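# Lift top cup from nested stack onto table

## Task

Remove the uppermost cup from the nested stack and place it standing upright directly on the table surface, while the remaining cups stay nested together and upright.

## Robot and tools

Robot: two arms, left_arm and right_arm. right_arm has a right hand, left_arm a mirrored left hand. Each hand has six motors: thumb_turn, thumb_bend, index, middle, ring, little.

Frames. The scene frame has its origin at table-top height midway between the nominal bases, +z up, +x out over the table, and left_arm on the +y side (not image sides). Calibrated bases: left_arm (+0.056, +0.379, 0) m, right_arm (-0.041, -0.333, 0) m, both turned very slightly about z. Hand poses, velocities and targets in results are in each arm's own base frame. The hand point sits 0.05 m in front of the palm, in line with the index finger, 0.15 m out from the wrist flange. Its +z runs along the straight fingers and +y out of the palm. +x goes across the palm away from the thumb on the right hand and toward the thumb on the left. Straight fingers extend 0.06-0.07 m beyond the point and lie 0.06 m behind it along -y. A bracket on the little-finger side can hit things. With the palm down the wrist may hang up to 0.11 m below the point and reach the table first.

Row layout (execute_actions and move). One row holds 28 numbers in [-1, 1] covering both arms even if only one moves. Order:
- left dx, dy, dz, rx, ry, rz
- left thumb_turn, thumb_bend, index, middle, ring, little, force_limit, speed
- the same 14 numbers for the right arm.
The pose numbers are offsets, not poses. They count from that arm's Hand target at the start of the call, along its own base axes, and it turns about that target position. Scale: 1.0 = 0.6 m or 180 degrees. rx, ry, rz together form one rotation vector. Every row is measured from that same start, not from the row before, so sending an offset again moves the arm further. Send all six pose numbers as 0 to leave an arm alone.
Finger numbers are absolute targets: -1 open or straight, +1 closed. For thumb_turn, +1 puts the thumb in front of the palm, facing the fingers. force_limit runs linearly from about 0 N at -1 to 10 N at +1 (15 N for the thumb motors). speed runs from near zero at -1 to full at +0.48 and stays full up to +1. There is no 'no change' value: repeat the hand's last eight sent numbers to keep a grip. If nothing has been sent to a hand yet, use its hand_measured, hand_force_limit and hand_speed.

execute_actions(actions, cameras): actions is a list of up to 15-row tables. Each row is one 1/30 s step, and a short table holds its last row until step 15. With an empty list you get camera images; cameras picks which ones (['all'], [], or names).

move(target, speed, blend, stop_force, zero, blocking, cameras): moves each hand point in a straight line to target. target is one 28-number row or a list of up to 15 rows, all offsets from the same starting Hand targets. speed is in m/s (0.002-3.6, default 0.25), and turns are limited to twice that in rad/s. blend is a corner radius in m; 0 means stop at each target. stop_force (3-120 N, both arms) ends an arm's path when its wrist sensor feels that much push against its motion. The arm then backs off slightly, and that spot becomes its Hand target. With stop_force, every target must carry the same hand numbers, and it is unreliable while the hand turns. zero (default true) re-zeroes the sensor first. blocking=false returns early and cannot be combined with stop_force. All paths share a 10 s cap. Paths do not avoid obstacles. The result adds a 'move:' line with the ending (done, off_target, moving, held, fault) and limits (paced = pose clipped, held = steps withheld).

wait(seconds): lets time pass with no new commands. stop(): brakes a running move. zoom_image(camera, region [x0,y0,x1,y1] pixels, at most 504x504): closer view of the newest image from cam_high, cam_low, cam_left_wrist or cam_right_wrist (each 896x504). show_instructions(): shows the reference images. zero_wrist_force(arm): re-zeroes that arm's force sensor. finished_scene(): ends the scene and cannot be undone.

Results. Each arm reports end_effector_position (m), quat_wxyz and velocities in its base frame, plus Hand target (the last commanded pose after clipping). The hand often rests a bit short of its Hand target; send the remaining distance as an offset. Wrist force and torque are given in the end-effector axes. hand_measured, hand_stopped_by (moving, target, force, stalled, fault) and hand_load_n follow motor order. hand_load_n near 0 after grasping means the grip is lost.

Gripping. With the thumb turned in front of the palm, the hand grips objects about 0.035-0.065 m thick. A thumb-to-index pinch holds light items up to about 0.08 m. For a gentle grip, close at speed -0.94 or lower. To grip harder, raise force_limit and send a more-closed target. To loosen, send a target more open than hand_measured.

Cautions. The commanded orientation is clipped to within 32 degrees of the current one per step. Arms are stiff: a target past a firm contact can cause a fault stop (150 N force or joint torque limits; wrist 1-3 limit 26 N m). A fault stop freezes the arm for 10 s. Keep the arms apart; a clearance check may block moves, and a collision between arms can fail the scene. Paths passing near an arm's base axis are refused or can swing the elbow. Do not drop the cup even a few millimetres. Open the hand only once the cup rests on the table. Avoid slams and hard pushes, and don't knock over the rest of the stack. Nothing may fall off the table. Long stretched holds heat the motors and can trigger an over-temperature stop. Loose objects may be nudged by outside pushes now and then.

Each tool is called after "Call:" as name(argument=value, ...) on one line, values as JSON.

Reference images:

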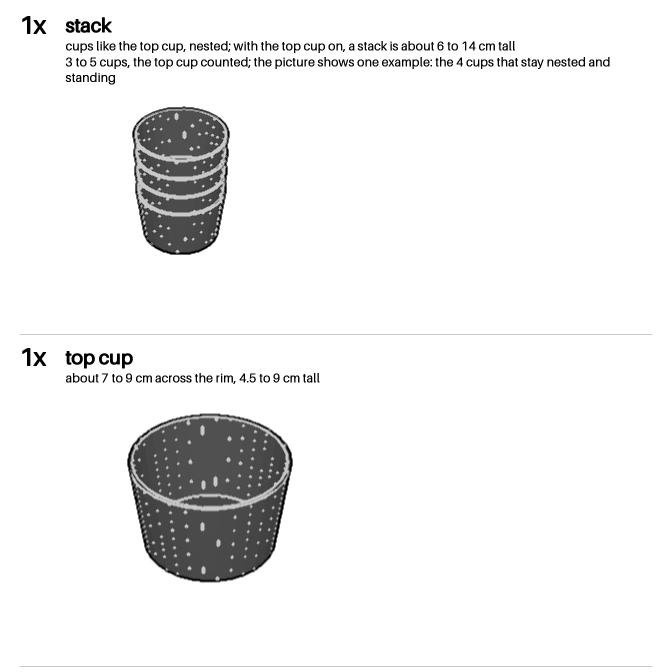

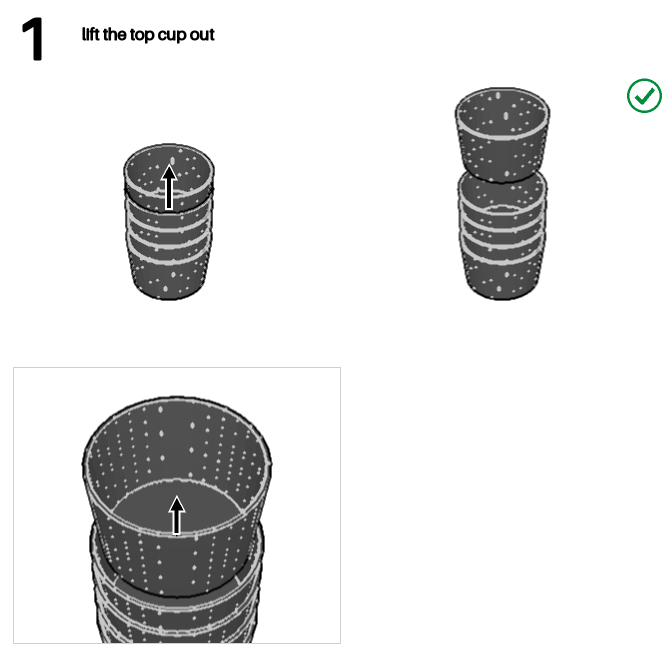

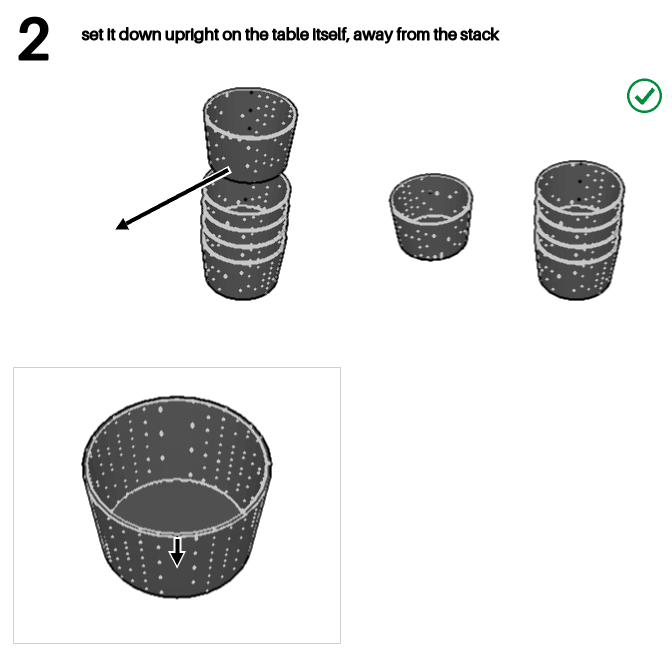

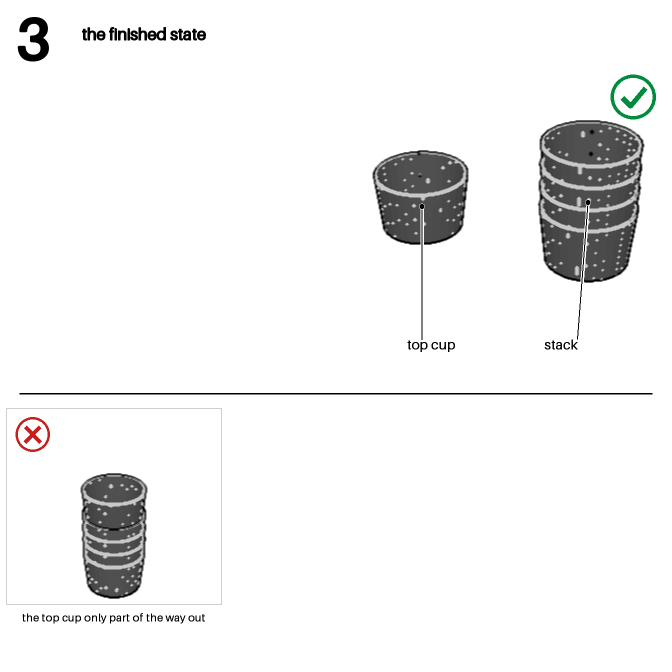

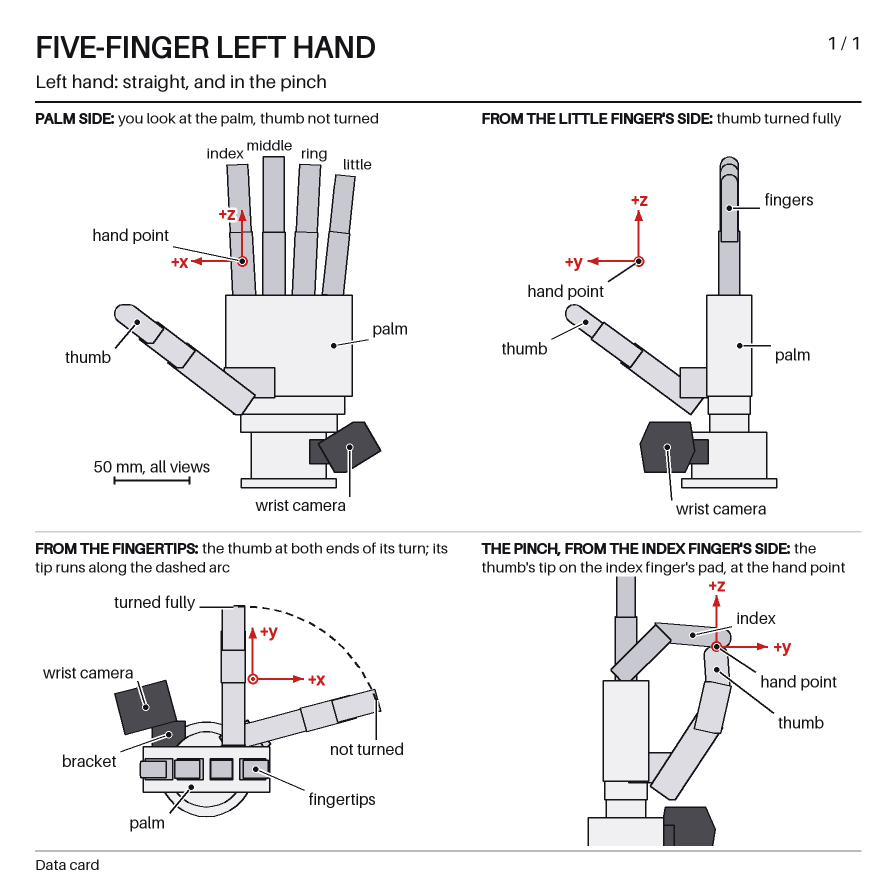

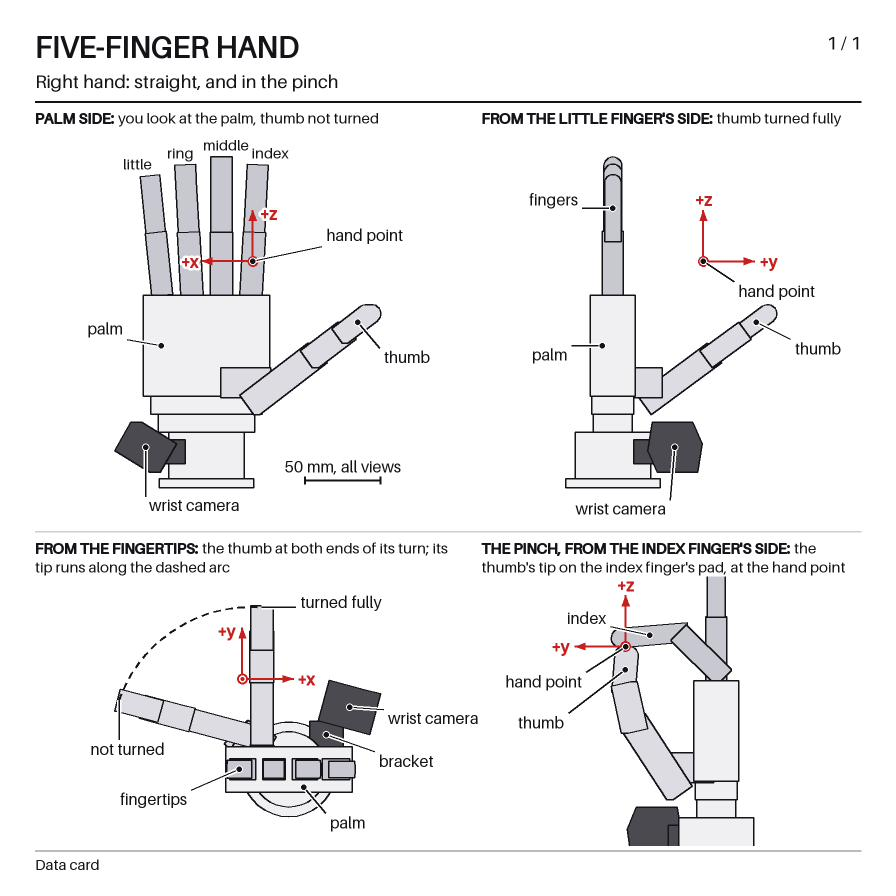

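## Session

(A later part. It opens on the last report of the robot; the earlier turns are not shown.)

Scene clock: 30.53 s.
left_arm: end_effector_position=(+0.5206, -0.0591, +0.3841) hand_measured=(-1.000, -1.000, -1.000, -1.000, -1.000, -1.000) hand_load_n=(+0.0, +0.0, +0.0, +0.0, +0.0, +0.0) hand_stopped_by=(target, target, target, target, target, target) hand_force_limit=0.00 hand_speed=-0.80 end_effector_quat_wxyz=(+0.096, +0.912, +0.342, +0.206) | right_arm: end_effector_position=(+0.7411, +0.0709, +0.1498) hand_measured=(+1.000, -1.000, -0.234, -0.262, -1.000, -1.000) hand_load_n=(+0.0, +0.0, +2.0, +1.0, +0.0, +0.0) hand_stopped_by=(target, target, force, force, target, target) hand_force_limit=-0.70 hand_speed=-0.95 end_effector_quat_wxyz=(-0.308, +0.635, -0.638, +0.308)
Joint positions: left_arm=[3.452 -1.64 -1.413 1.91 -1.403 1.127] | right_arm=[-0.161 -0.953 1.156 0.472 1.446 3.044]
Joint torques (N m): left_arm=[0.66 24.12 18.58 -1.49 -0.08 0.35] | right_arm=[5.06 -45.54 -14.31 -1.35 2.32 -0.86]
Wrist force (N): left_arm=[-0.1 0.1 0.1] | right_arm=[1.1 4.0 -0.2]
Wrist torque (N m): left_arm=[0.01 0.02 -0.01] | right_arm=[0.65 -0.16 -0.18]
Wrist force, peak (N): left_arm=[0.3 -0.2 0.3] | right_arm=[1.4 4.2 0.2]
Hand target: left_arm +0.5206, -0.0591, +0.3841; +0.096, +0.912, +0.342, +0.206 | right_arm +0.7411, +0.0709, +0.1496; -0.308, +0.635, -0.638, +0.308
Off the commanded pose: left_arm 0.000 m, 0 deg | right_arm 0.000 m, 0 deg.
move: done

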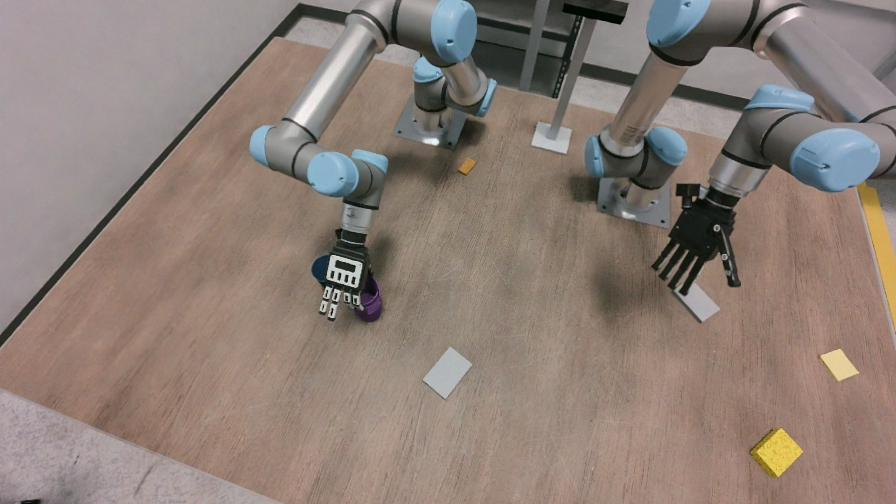

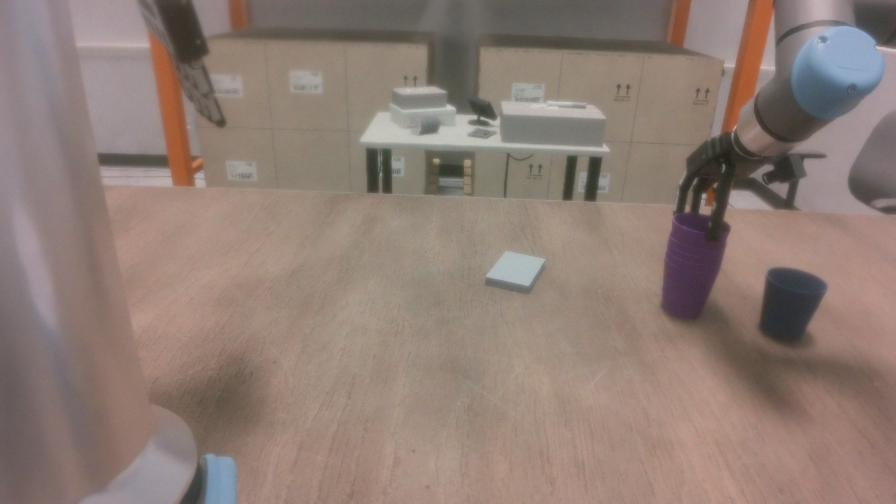

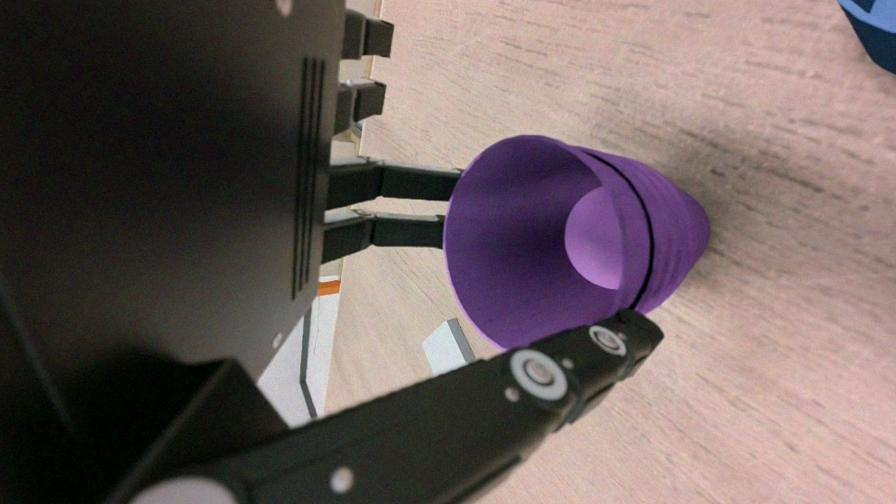

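Call:
move(target=[0,0,0,0,0,0,-1,-1,-1,-1,-1,-1,0,-0.8, 0,0,0.16,0,0,0,1,-1,-0.2,-0.2,-1,-1,-0.7,-0.95], speed=0.05, cameras=["cam_high","cam_low","cam_right_wrist"])

Call:
zoom_image(camera="cam_low", region=[640, 120, 780, 330])

Scene clock: 33.07 s.
left_arm: end_effector_position=(+0.5206, -0.0591, +0.3841) hand_measured=(-1.000, -1.000, -1.000, -1.000, -1.000, -1.000) hand_load_n=(+0.0, +0.0, +0.0, +0.0, +0.0, +0.0) hand_stopped_by=(target, target, target, target, target, target) hand_force_limit=0.00 hand_speed=-0.80 end_effector_quat_wxyz=(+0.096, +0.912, +0.342, +0.206) | right_arm: end_effector_position=(+0.7411, +0.0709, +0.2457) hand_measured=(+1.000, -1.000, -0.234, -0.262, -1.000, -1.000) hand_load_n=(+0.0, +0.0, +2.0, +1.0, +0.0, +0.0) hand_stopped_by=(target, target, force, force, target, target) hand_force_limit=-0.70 hand_speed=-0.95 end_effector_quat_wxyz=(-0.308, +0.635, -0.638, +0.308) end_effector_velocity=(+0.000, +0.000, -0.001) end_effector_angular_velocity=(-0.001, -0.001, +0.000)
Joint positions: left_arm=[3.452 -1.64 -1.413 1.91 -1.403 1.127] | right_arm=[-0.161 -0.976 0.947 0.704 1.446 3.044]
Joint velocities: left_arm=[within noise] | right_arm=[0 -0.001 0.006 -0.006 0 -0.001]
Joint torques (N m): left_arm=[-0.51 23.29 19.62 -1.42 0.11 0.23] | right_arm=[0.12 -38.91 -13.07 -1.44 -0.23 0.34]
Wrist force (N): left_arm=[-0.1 -0.3 -0.1] | right_arm=[1.1 3.8 -0.1]
Wrist torque (N m): left_arm=[-0.03 0.01 0.01] | right_arm=[0.59 -0.15 -0.19]
Wrist force, peak (N): left_arm=[0.1 0.1 -0.5] | right_arm=[1.3 4.5 0.3]
Hand target: left_arm +0.5206, -0.0591, +0.3841; +0.096, +0.912, +0.342, +0.206 | right_arm +0.7411, +0.0709, +0.2456; -0.308, +0.635, -0.638, +0.308
Off the commanded pose: left_arm 0.000 m, 0 deg | right_arm 0.000 m, 0 deg.
move: done

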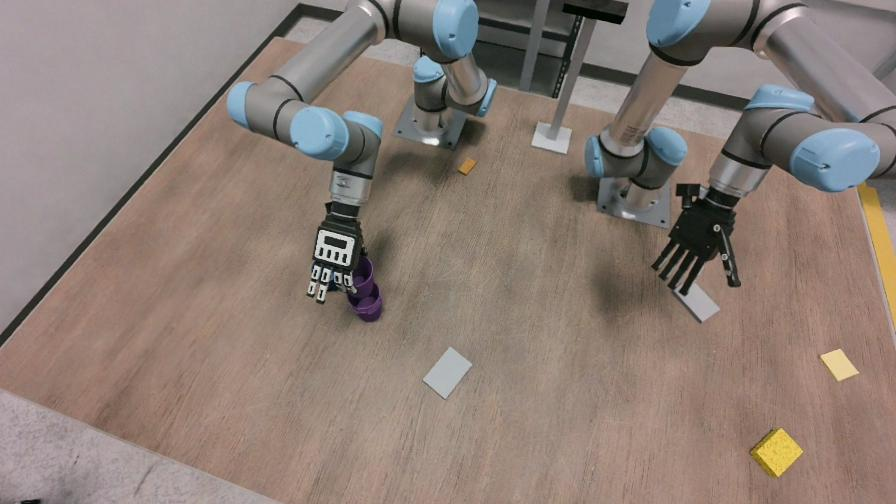

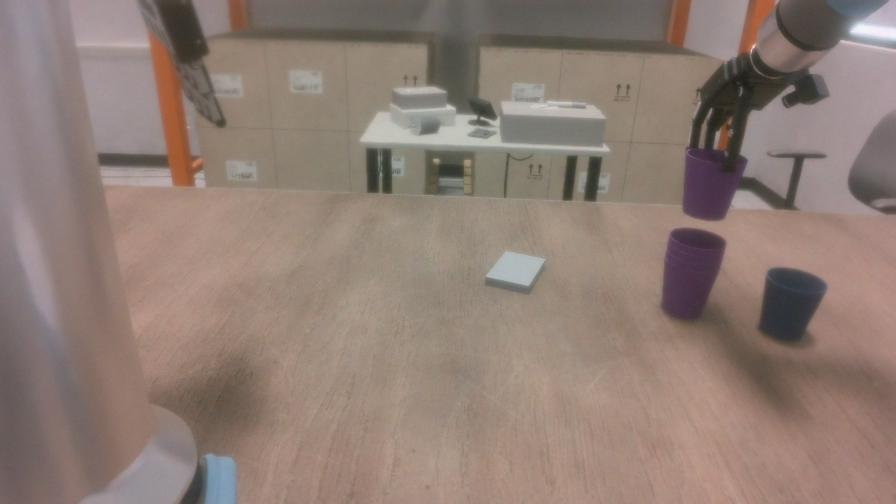

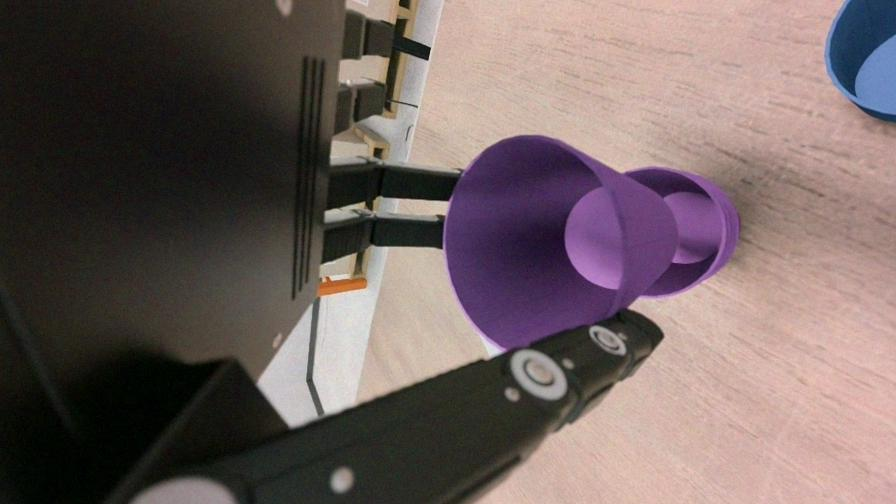

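Scaled by 2.400 from the camera's image (finer frame: 1280x720).

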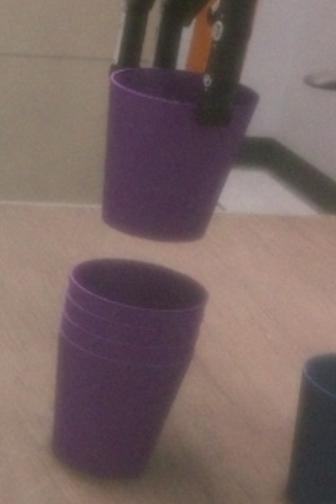

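Call:
zoom_image(camera="cam_low", region=[650, 140, 760, 230])

Call:
zoom_image(camera="cam_low", region=[650, 220, 740, 325])

Call:
move(target=[0,0,0,0,0,0,-1,-1,-1,-1,-1,-1,0,-0.8, -0.135,0.3,0,0,0,0,1,-1,-0.2,-0.2,-1,-1,-0.7,-0.95], speed=0.12, cameras=["cam_high","cam_low","cam_right_wrist"])

Call:
zoom_image(camera="cam_low", region=[500, 100, 740, 350])

Scaled by 4.582 from the camera's image (finer frame: 1280x720).

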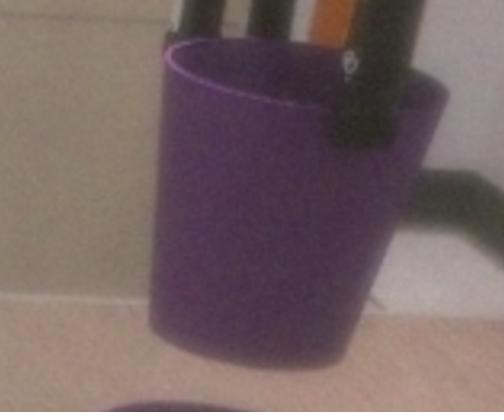

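Scaled by 4.800 from the camera's image (finer frame: 1280x720).

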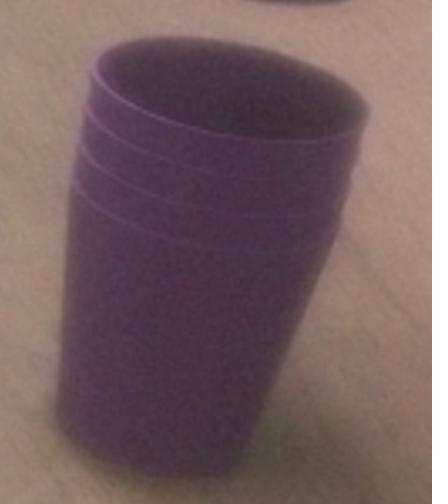

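Scene clock: 35.83 s.
left_arm: end_effector_position=(+0.5206, -0.0591, +0.3841) hand_measured=(-1.000, -1.000, -1.000, -1.000, -1.000, -1.000) hand_load_n=(+0.0, +0.0, +0.0, +0.0, +0.0, +0.0) hand_stopped_by=(target, target, target, target, target, target) hand_force_limit=0.00 hand_speed=-0.80 end_effector_quat_wxyz=(+0.096, +0.912, +0.342, +0.206) | right_arm: end_effector_position=(+0.6601, +0.2509, +0.2456) hand_measured=(+1.000, -1.000, -0.234, -0.262, -1.000, -1.000) hand_load_n=(+0.0, +0.5, +2.0, +1.0, +0.0, +0.0) hand_stopped_by=(target, target, force, force, target, target) hand_force_limit=-0.70 hand_speed=-0.95 end_effector_quat_wxyz=(-0.308, +0.635, -0.638, +0.308)
Joint positions: left_arm=[3.452 -1.64 -1.413 1.91 -1.403 1.127] | right_arm=[0.168 -1.078 1.106 0.647 1.704 3.25]
Joint torques (N m): left_arm=[-0.09 25.13 19.62 -1.44 0.1 0.24] | right_arm=[-1.98 -35.15 -25.09 1.08 -2.23 -1.26]
Wrist force (N): left_arm=[-0.1 0.0 -0.2] | right_arm=[0.7 3.7 0.1]
Wrist torque (N m): left_arm=[0.01 0.01 0.00] | right_arm=[0.60 -0.12 -0.06]
Wrist force, peak (N): left_arm=[-0.1 -0.3 -0.5] | right_arm=[-0.4 4.2 -0.4]
Hand target: left_arm +0.5206, -0.0591, +0.3841; +0.096, +0.912, +0.342, +0.206 | right_arm +0.6601, +0.2509, +0.2456; -0.308, +0.635, -0.638, +0.308
Off the commanded pose: left_arm 0.000 m, 0 deg | right_arm 0.000 m, 0 deg.
move: done

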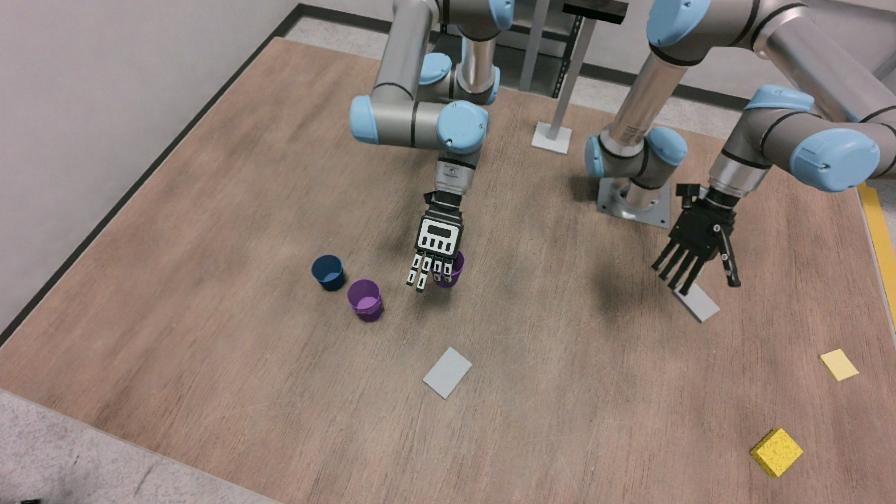

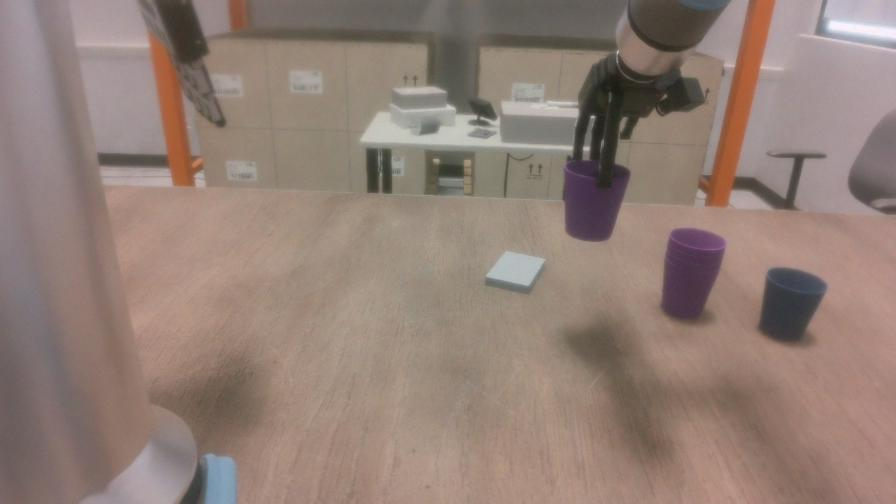

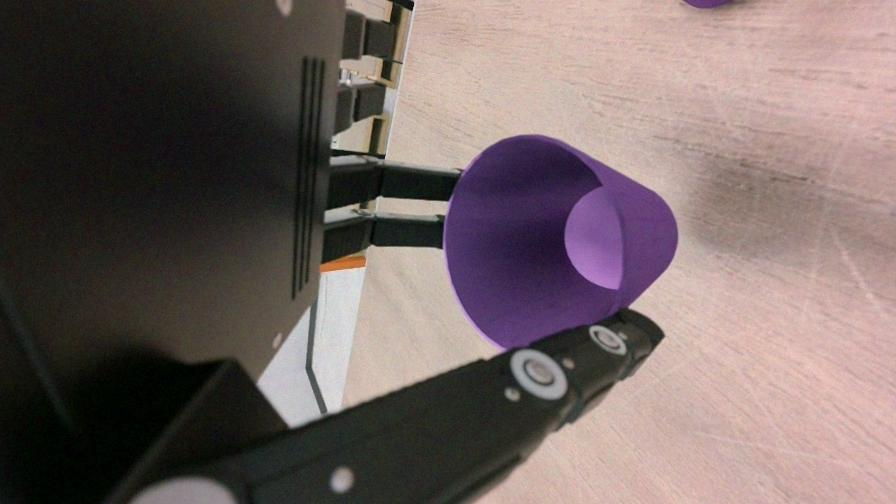

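Scaled by 2.016 from the camera's image (finer frame: 1280x720).

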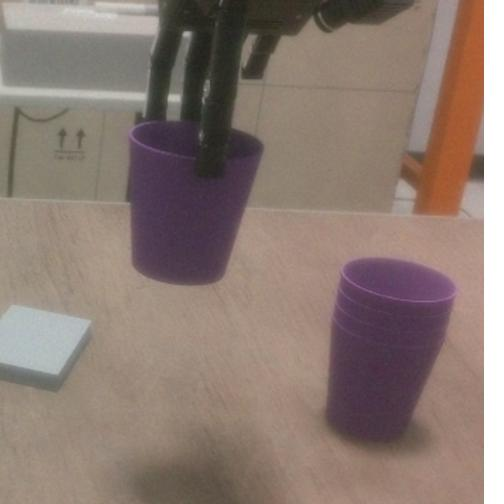

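Call:
move(target=[0,0,0,0,0,0,-1,-1,-1,-1,-1,-1,0,-0.8, 0,0,-0.236,0,0,0,1,-1,-0.2,-0.2,-1,-1,-0.7,-0.95], speed=0.12, cameras=["cam_high","cam_low","cam_right_wrist"])

Call:
zoom_image(camera="cam_low", region=[520, 180, 700, 340])

Scene clock: 37.77 s.
left_arm: end_effector_position=(+0.5206, -0.0591, +0.3841) hand_measured=(-1.000, -1.000, -1.000, -1.000, -1.000, -1.000) hand_load_n=(+0.0, +0.0, +0.0, +0.0, +0.0, +0.0) hand_stopped_by=(target, target, target, target, target, target) hand_force_limit=0.00 hand_speed=-0.80 end_effector_quat_wxyz=(+0.096, +0.912, +0.342, +0.206) | right_arm: end_effector_position=(+0.6601, +0.2509, +0.1040) hand_measured=(+1.000, -1.000, -0.234, -0.262, -1.000, -1.000) hand_load_n=(+0.0, +0.0, +2.0, +1.0, +0.0, +0.0) hand_stopped_by=(target, target, force, force, target, target) hand_force_limit=-0.70 hand_speed=-0.95 end_effector_quat_wxyz=(-0.308, +0.635, -0.638, +0.308)
Joint positions: left_arm=[3.452 -1.64 -1.413 1.91 -1.403 1.127] | right_arm=[0.168 -1.01 1.37 0.316 1.704 3.25]
Joint torques (N m): left_arm=[0.26 23.89 17.72 -1.29 0.03 0.39] | right_arm=[-2.81 -49.43 -19.83 1.35 0.04 -0.28]
Wrist force (N): left_arm=[-0.2 0.0 0.1] | right_arm=[0.6 3.8 -0.2]
Wrist torque (N m): left_arm=[-0.01 0.03 -0.01] | right_arm=[0.62 -0.10 -0.06]
Wrist force, peak (N): left_arm=[0.6 -0.2 -0.1] | right_arm=[0.7 5.0 0.7]
Hand target: left_arm +0.5206, -0.0591, +0.3841; +0.096, +0.912, +0.342, +0.206 | right_arm +0.6601, +0.2509, +0.1040; -0.308, +0.635, -0.638, +0.308
Off the commanded pose: left_arm 0.000 m, 0 deg | right_arm 0.000 m, 0 deg.
move: done

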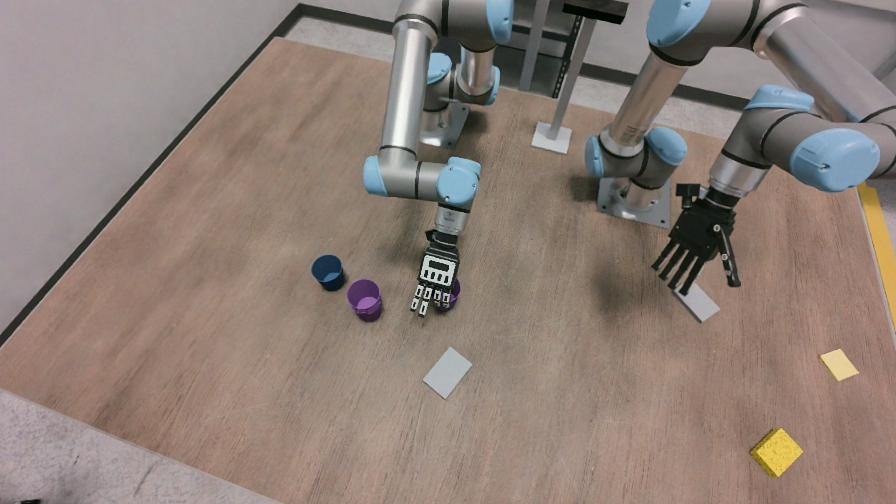

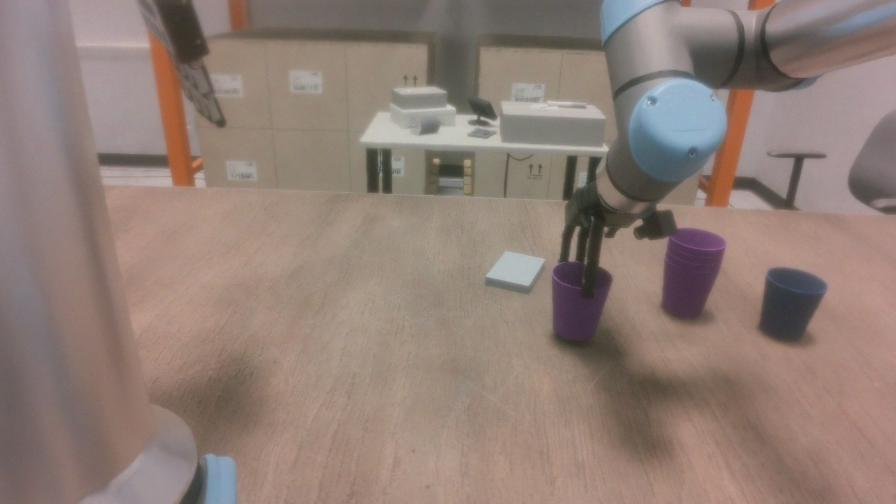

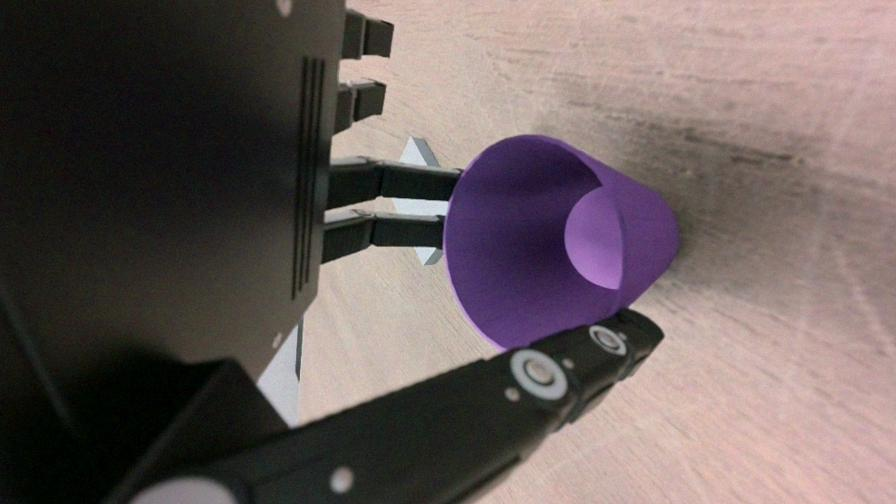

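Scaled by 2.800 from the camera's image (finer frame: 1280x720).

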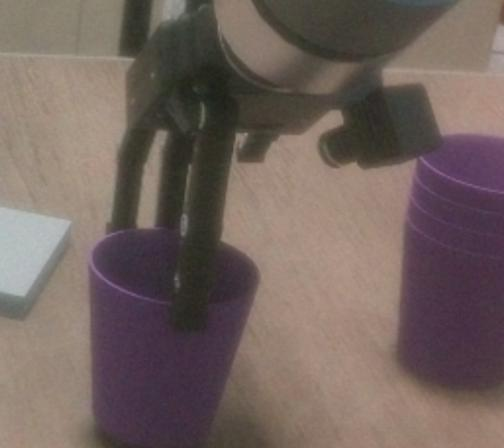

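Call:
move(target=[0,0,0,0,0,0,-1,-1,-1,-1,-1,-1,0,-0.8, 0,0,-0.0133,0,0,0,1,-1,-0.2,-0.2,-1,-1,-0.7,-0.95], speed=0.03, stop_force=4)

Call:
move(target=[0,0,0,0,0,0,-1,-1,-1,-1,-1,-1,0,-0.8, 0,0,-0.035,0,0,0,1,-1,-0.2,-0.2,-1,-1,-0.7,-0.95], speed=0.004, stop_force=3, zero=false, cameras=["cam_high","cam_low","cam_right_wrist"])

Call:
zoom_image(camera="cam_low", region=[520, 220, 640, 360])

Scene clock: 39.63 s.
left_arm: end_effector_position=(+0.5206, -0.0591, +0.3841) hand_measured=(-1.000, -1.000, -1.000, -1.000, -1.000, -1.000) hand_load_n=(+0.0, +0.0, +0.0, +0.0, +0.0, +0.0) hand_stopped_by=(target, target, target, target, target, target) hand_force_limit=0.00 hand_speed=-0.80 end_effector_quat_wxyz=(+0.096, +0.912, +0.342, +0.206) | right_arm: end_effector_position=(+0.6601, +0.2509, +0.0960) hand_measured=(+1.000, -1.000, -0.234, -0.262, -1.000, -1.000) hand_load_n=(+0.0, +0.5, +2.0, +1.0, +0.0, +0.0) hand_stopped_by=(target, target, force, force, target, target) hand_force_limit=-0.70 hand_speed=-0.95 end_effector_quat_wxyz=(-0.308, +0.635, -0.638, +0.308)
Joint positions: left_arm=[3.452 -1.64 -1.413 1.91 -1.403 1.127] | right_arm=[0.168 -1.003 1.38 0.298 1.704 3.25]
Joint torques (N m): left_arm=[-0.34 23.67 18.9 -1.34 0.03 0.28] | right_arm=[-3.4 -51.13 -22.94 2.33 -2.08 -1.15]
Wrist force (N): left_arm=[0.0 -0.3 -0.1] | right_arm=[0.9 3.8 -0.1]
Wrist torque (N m): left_arm=[-0.03 0.00 0.01] | right_arm=[0.62 -0.15 -0.04]
Wrist force, peak (N): left_arm=[-0.6 0.1 0.2] | right_arm=[1.0 4.0 0.1]
Hand target: left_arm +0.5206, -0.0591, +0.3841; +0.096, +0.912, +0.342, +0.206 | right_arm +0.6601, +0.2509, +0.0960; -0.308, +0.635, -0.638, +0.308
Off the commanded pose: left_arm 0.000 m, 0 deg | right_arm 0.000 m, 0 deg.
move: done

Scene clock: 41.97 s.
left_arm: end_effector_position=(+0.5206, -0.0591, +0.3841) hand_measured=(-1.000, -1.000, -1.000, -1.000, -1.000, -1.000) hand_load_n=(+0.0, +0.0, +0.0, +0.0, +0.0, +0.0) hand_stopped_by=(target, target, target, target, target, target) hand_force_limit=0.00 hand_speed=-0.80 end_effector_quat_wxyz=(+0.096, +0.912, +0.342, +0.206) | right_arm: end_effector_position=(+0.6601, +0.2509, +0.0910) hand_measured=(+1.000, -1.000, -0.234, -0.262, -1.000, -1.000) hand_load_n=(+0.0, +0.5, +2.0, +1.0, +0.0, +0.0) hand_stopped_by=(target, target, force, force, target, target) hand_force_limit=-0.70 hand_speed=-0.95 end_effector_quat_wxyz=(-0.308, +0.635, -0.638, +0.308)
Joint positions: left_arm=[3.452 -1.64 -1.413 1.91 -1.403 1.127] | right_arm=[0.168 -0.998 1.387 0.287 1.704 3.25]
Joint torques (N m): left_arm=[0.66 24.16 18.55 -1.45 -0.09 0.42] | right_arm=[-3.41 -50.13 -22.6 2.54 -2.06 -1.23]
Wrist force (N): left_arm=[0.1 0.1 -0.3] | right_arm=[0.8 2.2 -0.9]
Wrist torque (N m): left_arm=[0.05 -0.03 0.01] | right_arm=[0.51 -0.13 -0.08]
Wrist force, peak (N): left_arm=[0.5 0.2 -0.2] | right_arm=[1.0 3.9 -0.2]
Hand target: left_arm +0.5206, -0.0591, +0.3841; +0.096, +0.912, +0.342, +0.206 | right_arm +0.6602, +0.2509, +0.0910; -0.308, +0.635, -0.638, +0.308 (not the last commanded pose)
Off the commanded pose: left_arm 0.000 m, 0 deg | right_arm 0.016 m, 0 deg.
move: contact (right_arm)

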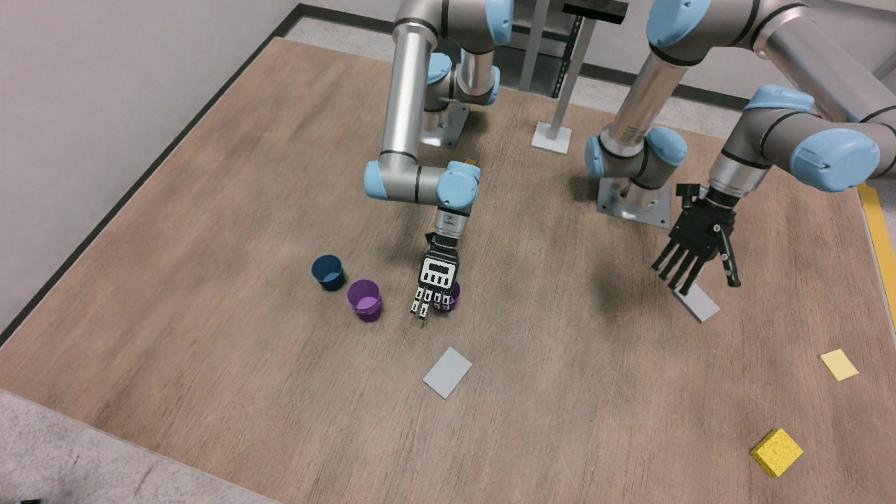

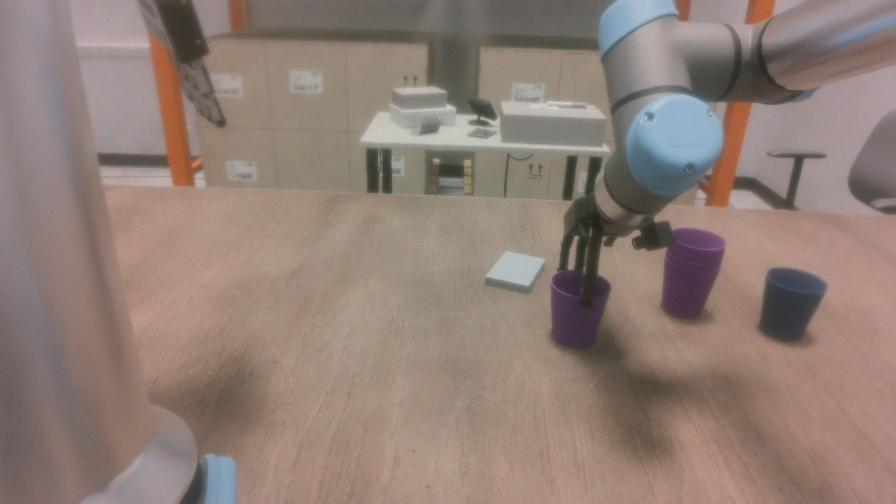

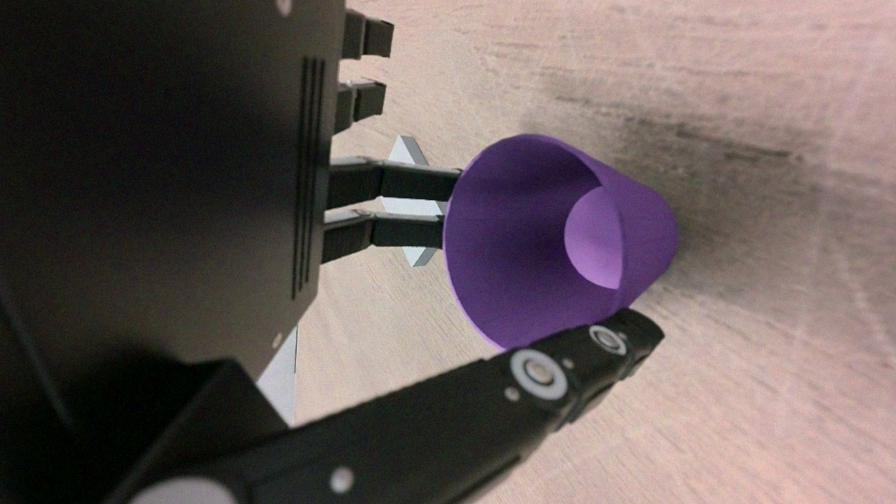

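Scaled by 3.600 from the camera's image (finer frame: 1280x720).

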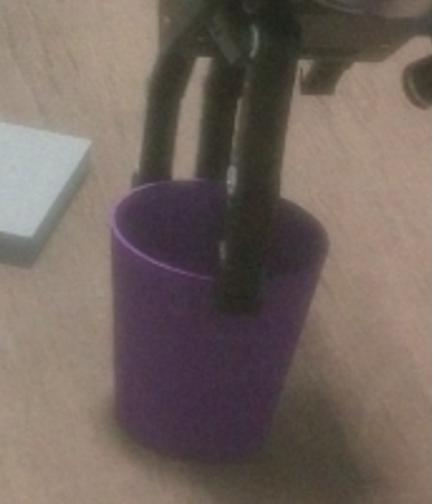

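Call:
move(target=[0,0,0,0,0,0,-1,-1,-1,-1,-1,-1,0,-0.8, 0,0,0,0,0,0,1,-1,-0.55,-0.55,-1,-1,-0.7,-0.92], cameras=["cam_high","cam_low","cam_right_wrist"])

Call:
zoom_image(camera="cam_low", region=[520, 220, 640, 360])

Scene clock: 43.97 s.
left_arm: end_effector_position=(+0.5206, -0.0591, +0.3841) hand_measured=(-1.000, -1.000, -1.000, -1.000, -1.000, -1.000) hand_load_n=(+0.0, +0.0, +0.0, +0.0, +0.0, +0.0) hand_stopped_by=(target, target, target, target, target, target) hand_force_limit=0.00 hand_speed=-0.80 end_effector_quat_wxyz=(+0.096, +0.912, +0.342, +0.206) | right_arm: end_effector_position=(+0.6601, +0.2509, +0.0910) hand_measured=(+1.000, -1.000, -0.550, -0.550, -1.000, -1.000) hand_load_n=(+0.0, +0.0, -0.5, +0.0, +0.0, +0.0) hand_stopped_by=(target, target, target, target, target, target) hand_force_limit=-0.70 hand_speed=-0.92 end_effector_quat_wxyz=(-0.308, +0.635, -0.638, +0.308)
Joint positions: left_arm=[3.452 -1.64 -1.413 1.91 -1.403 1.127] | right_arm=[0.168 -0.998 1.387 0.287 1.704 3.25]
Joint torques (N m): left_arm=[0.33 25.06 18.03 -1.46 -0.14 0.32] | right_arm=[-4.55 -50.22 -22.07 1.71 -1.98 -1.06]
Wrist force (N): left_arm=[0.4 0.1 0.0] | right_arm=[0.9 3.6 -0.2]
Wrist torque (N m): left_arm=[0.02 -0.06 0.02] | right_arm=[0.60 -0.15 -0.05]
Wrist force, peak (N): left_arm=[0.4 -0.1 0.2] | right_arm=[0.9 3.6 -0.3]
Hand target: left_arm +0.5206, -0.0591, +0.3841; +0.096, +0.912, +0.342, +0.206 | right_arm +0.6602, +0.2509, +0.0910; -0.308, +0.635, -0.638, +0.308
Off the commanded pose: left_arm 0.000 m, 0 deg | right_arm 0.000 m, 0 deg.
move: done

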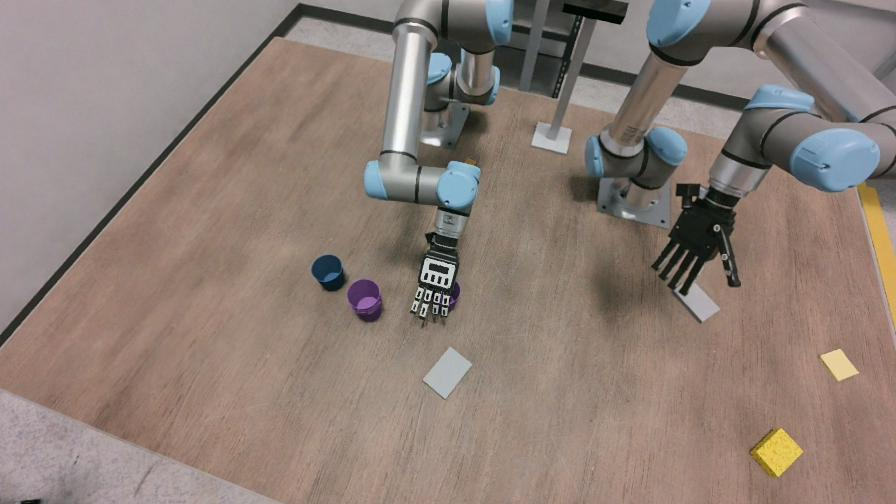

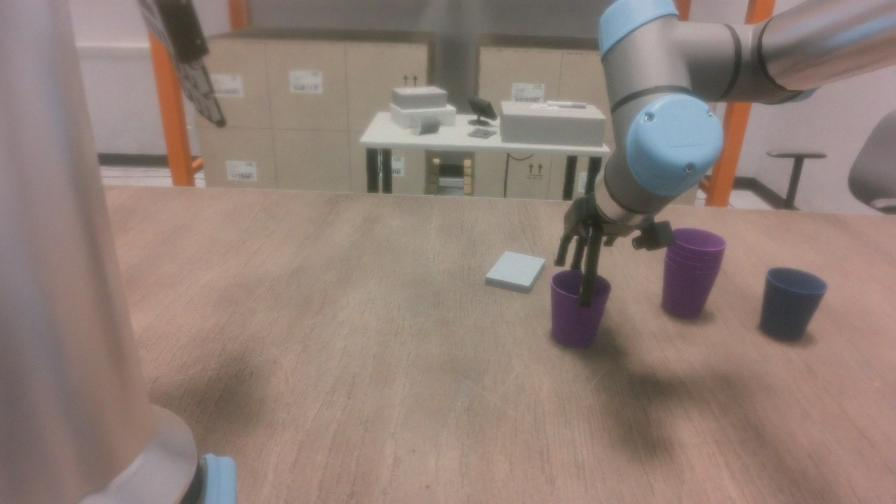

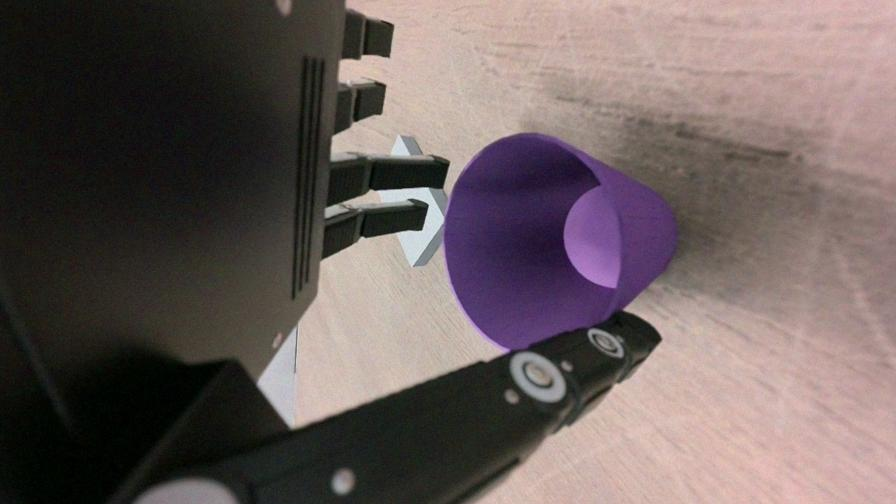

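Scaled by 3.600 from the camera's image (finer frame: 1280x720).

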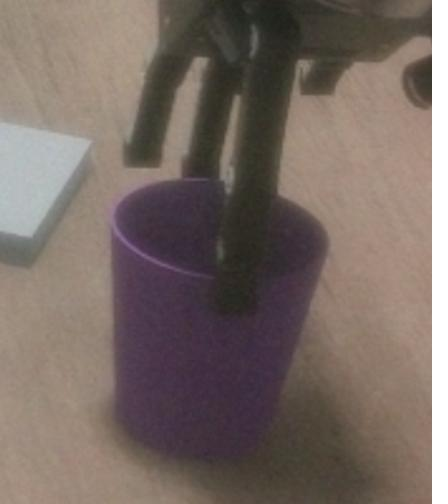

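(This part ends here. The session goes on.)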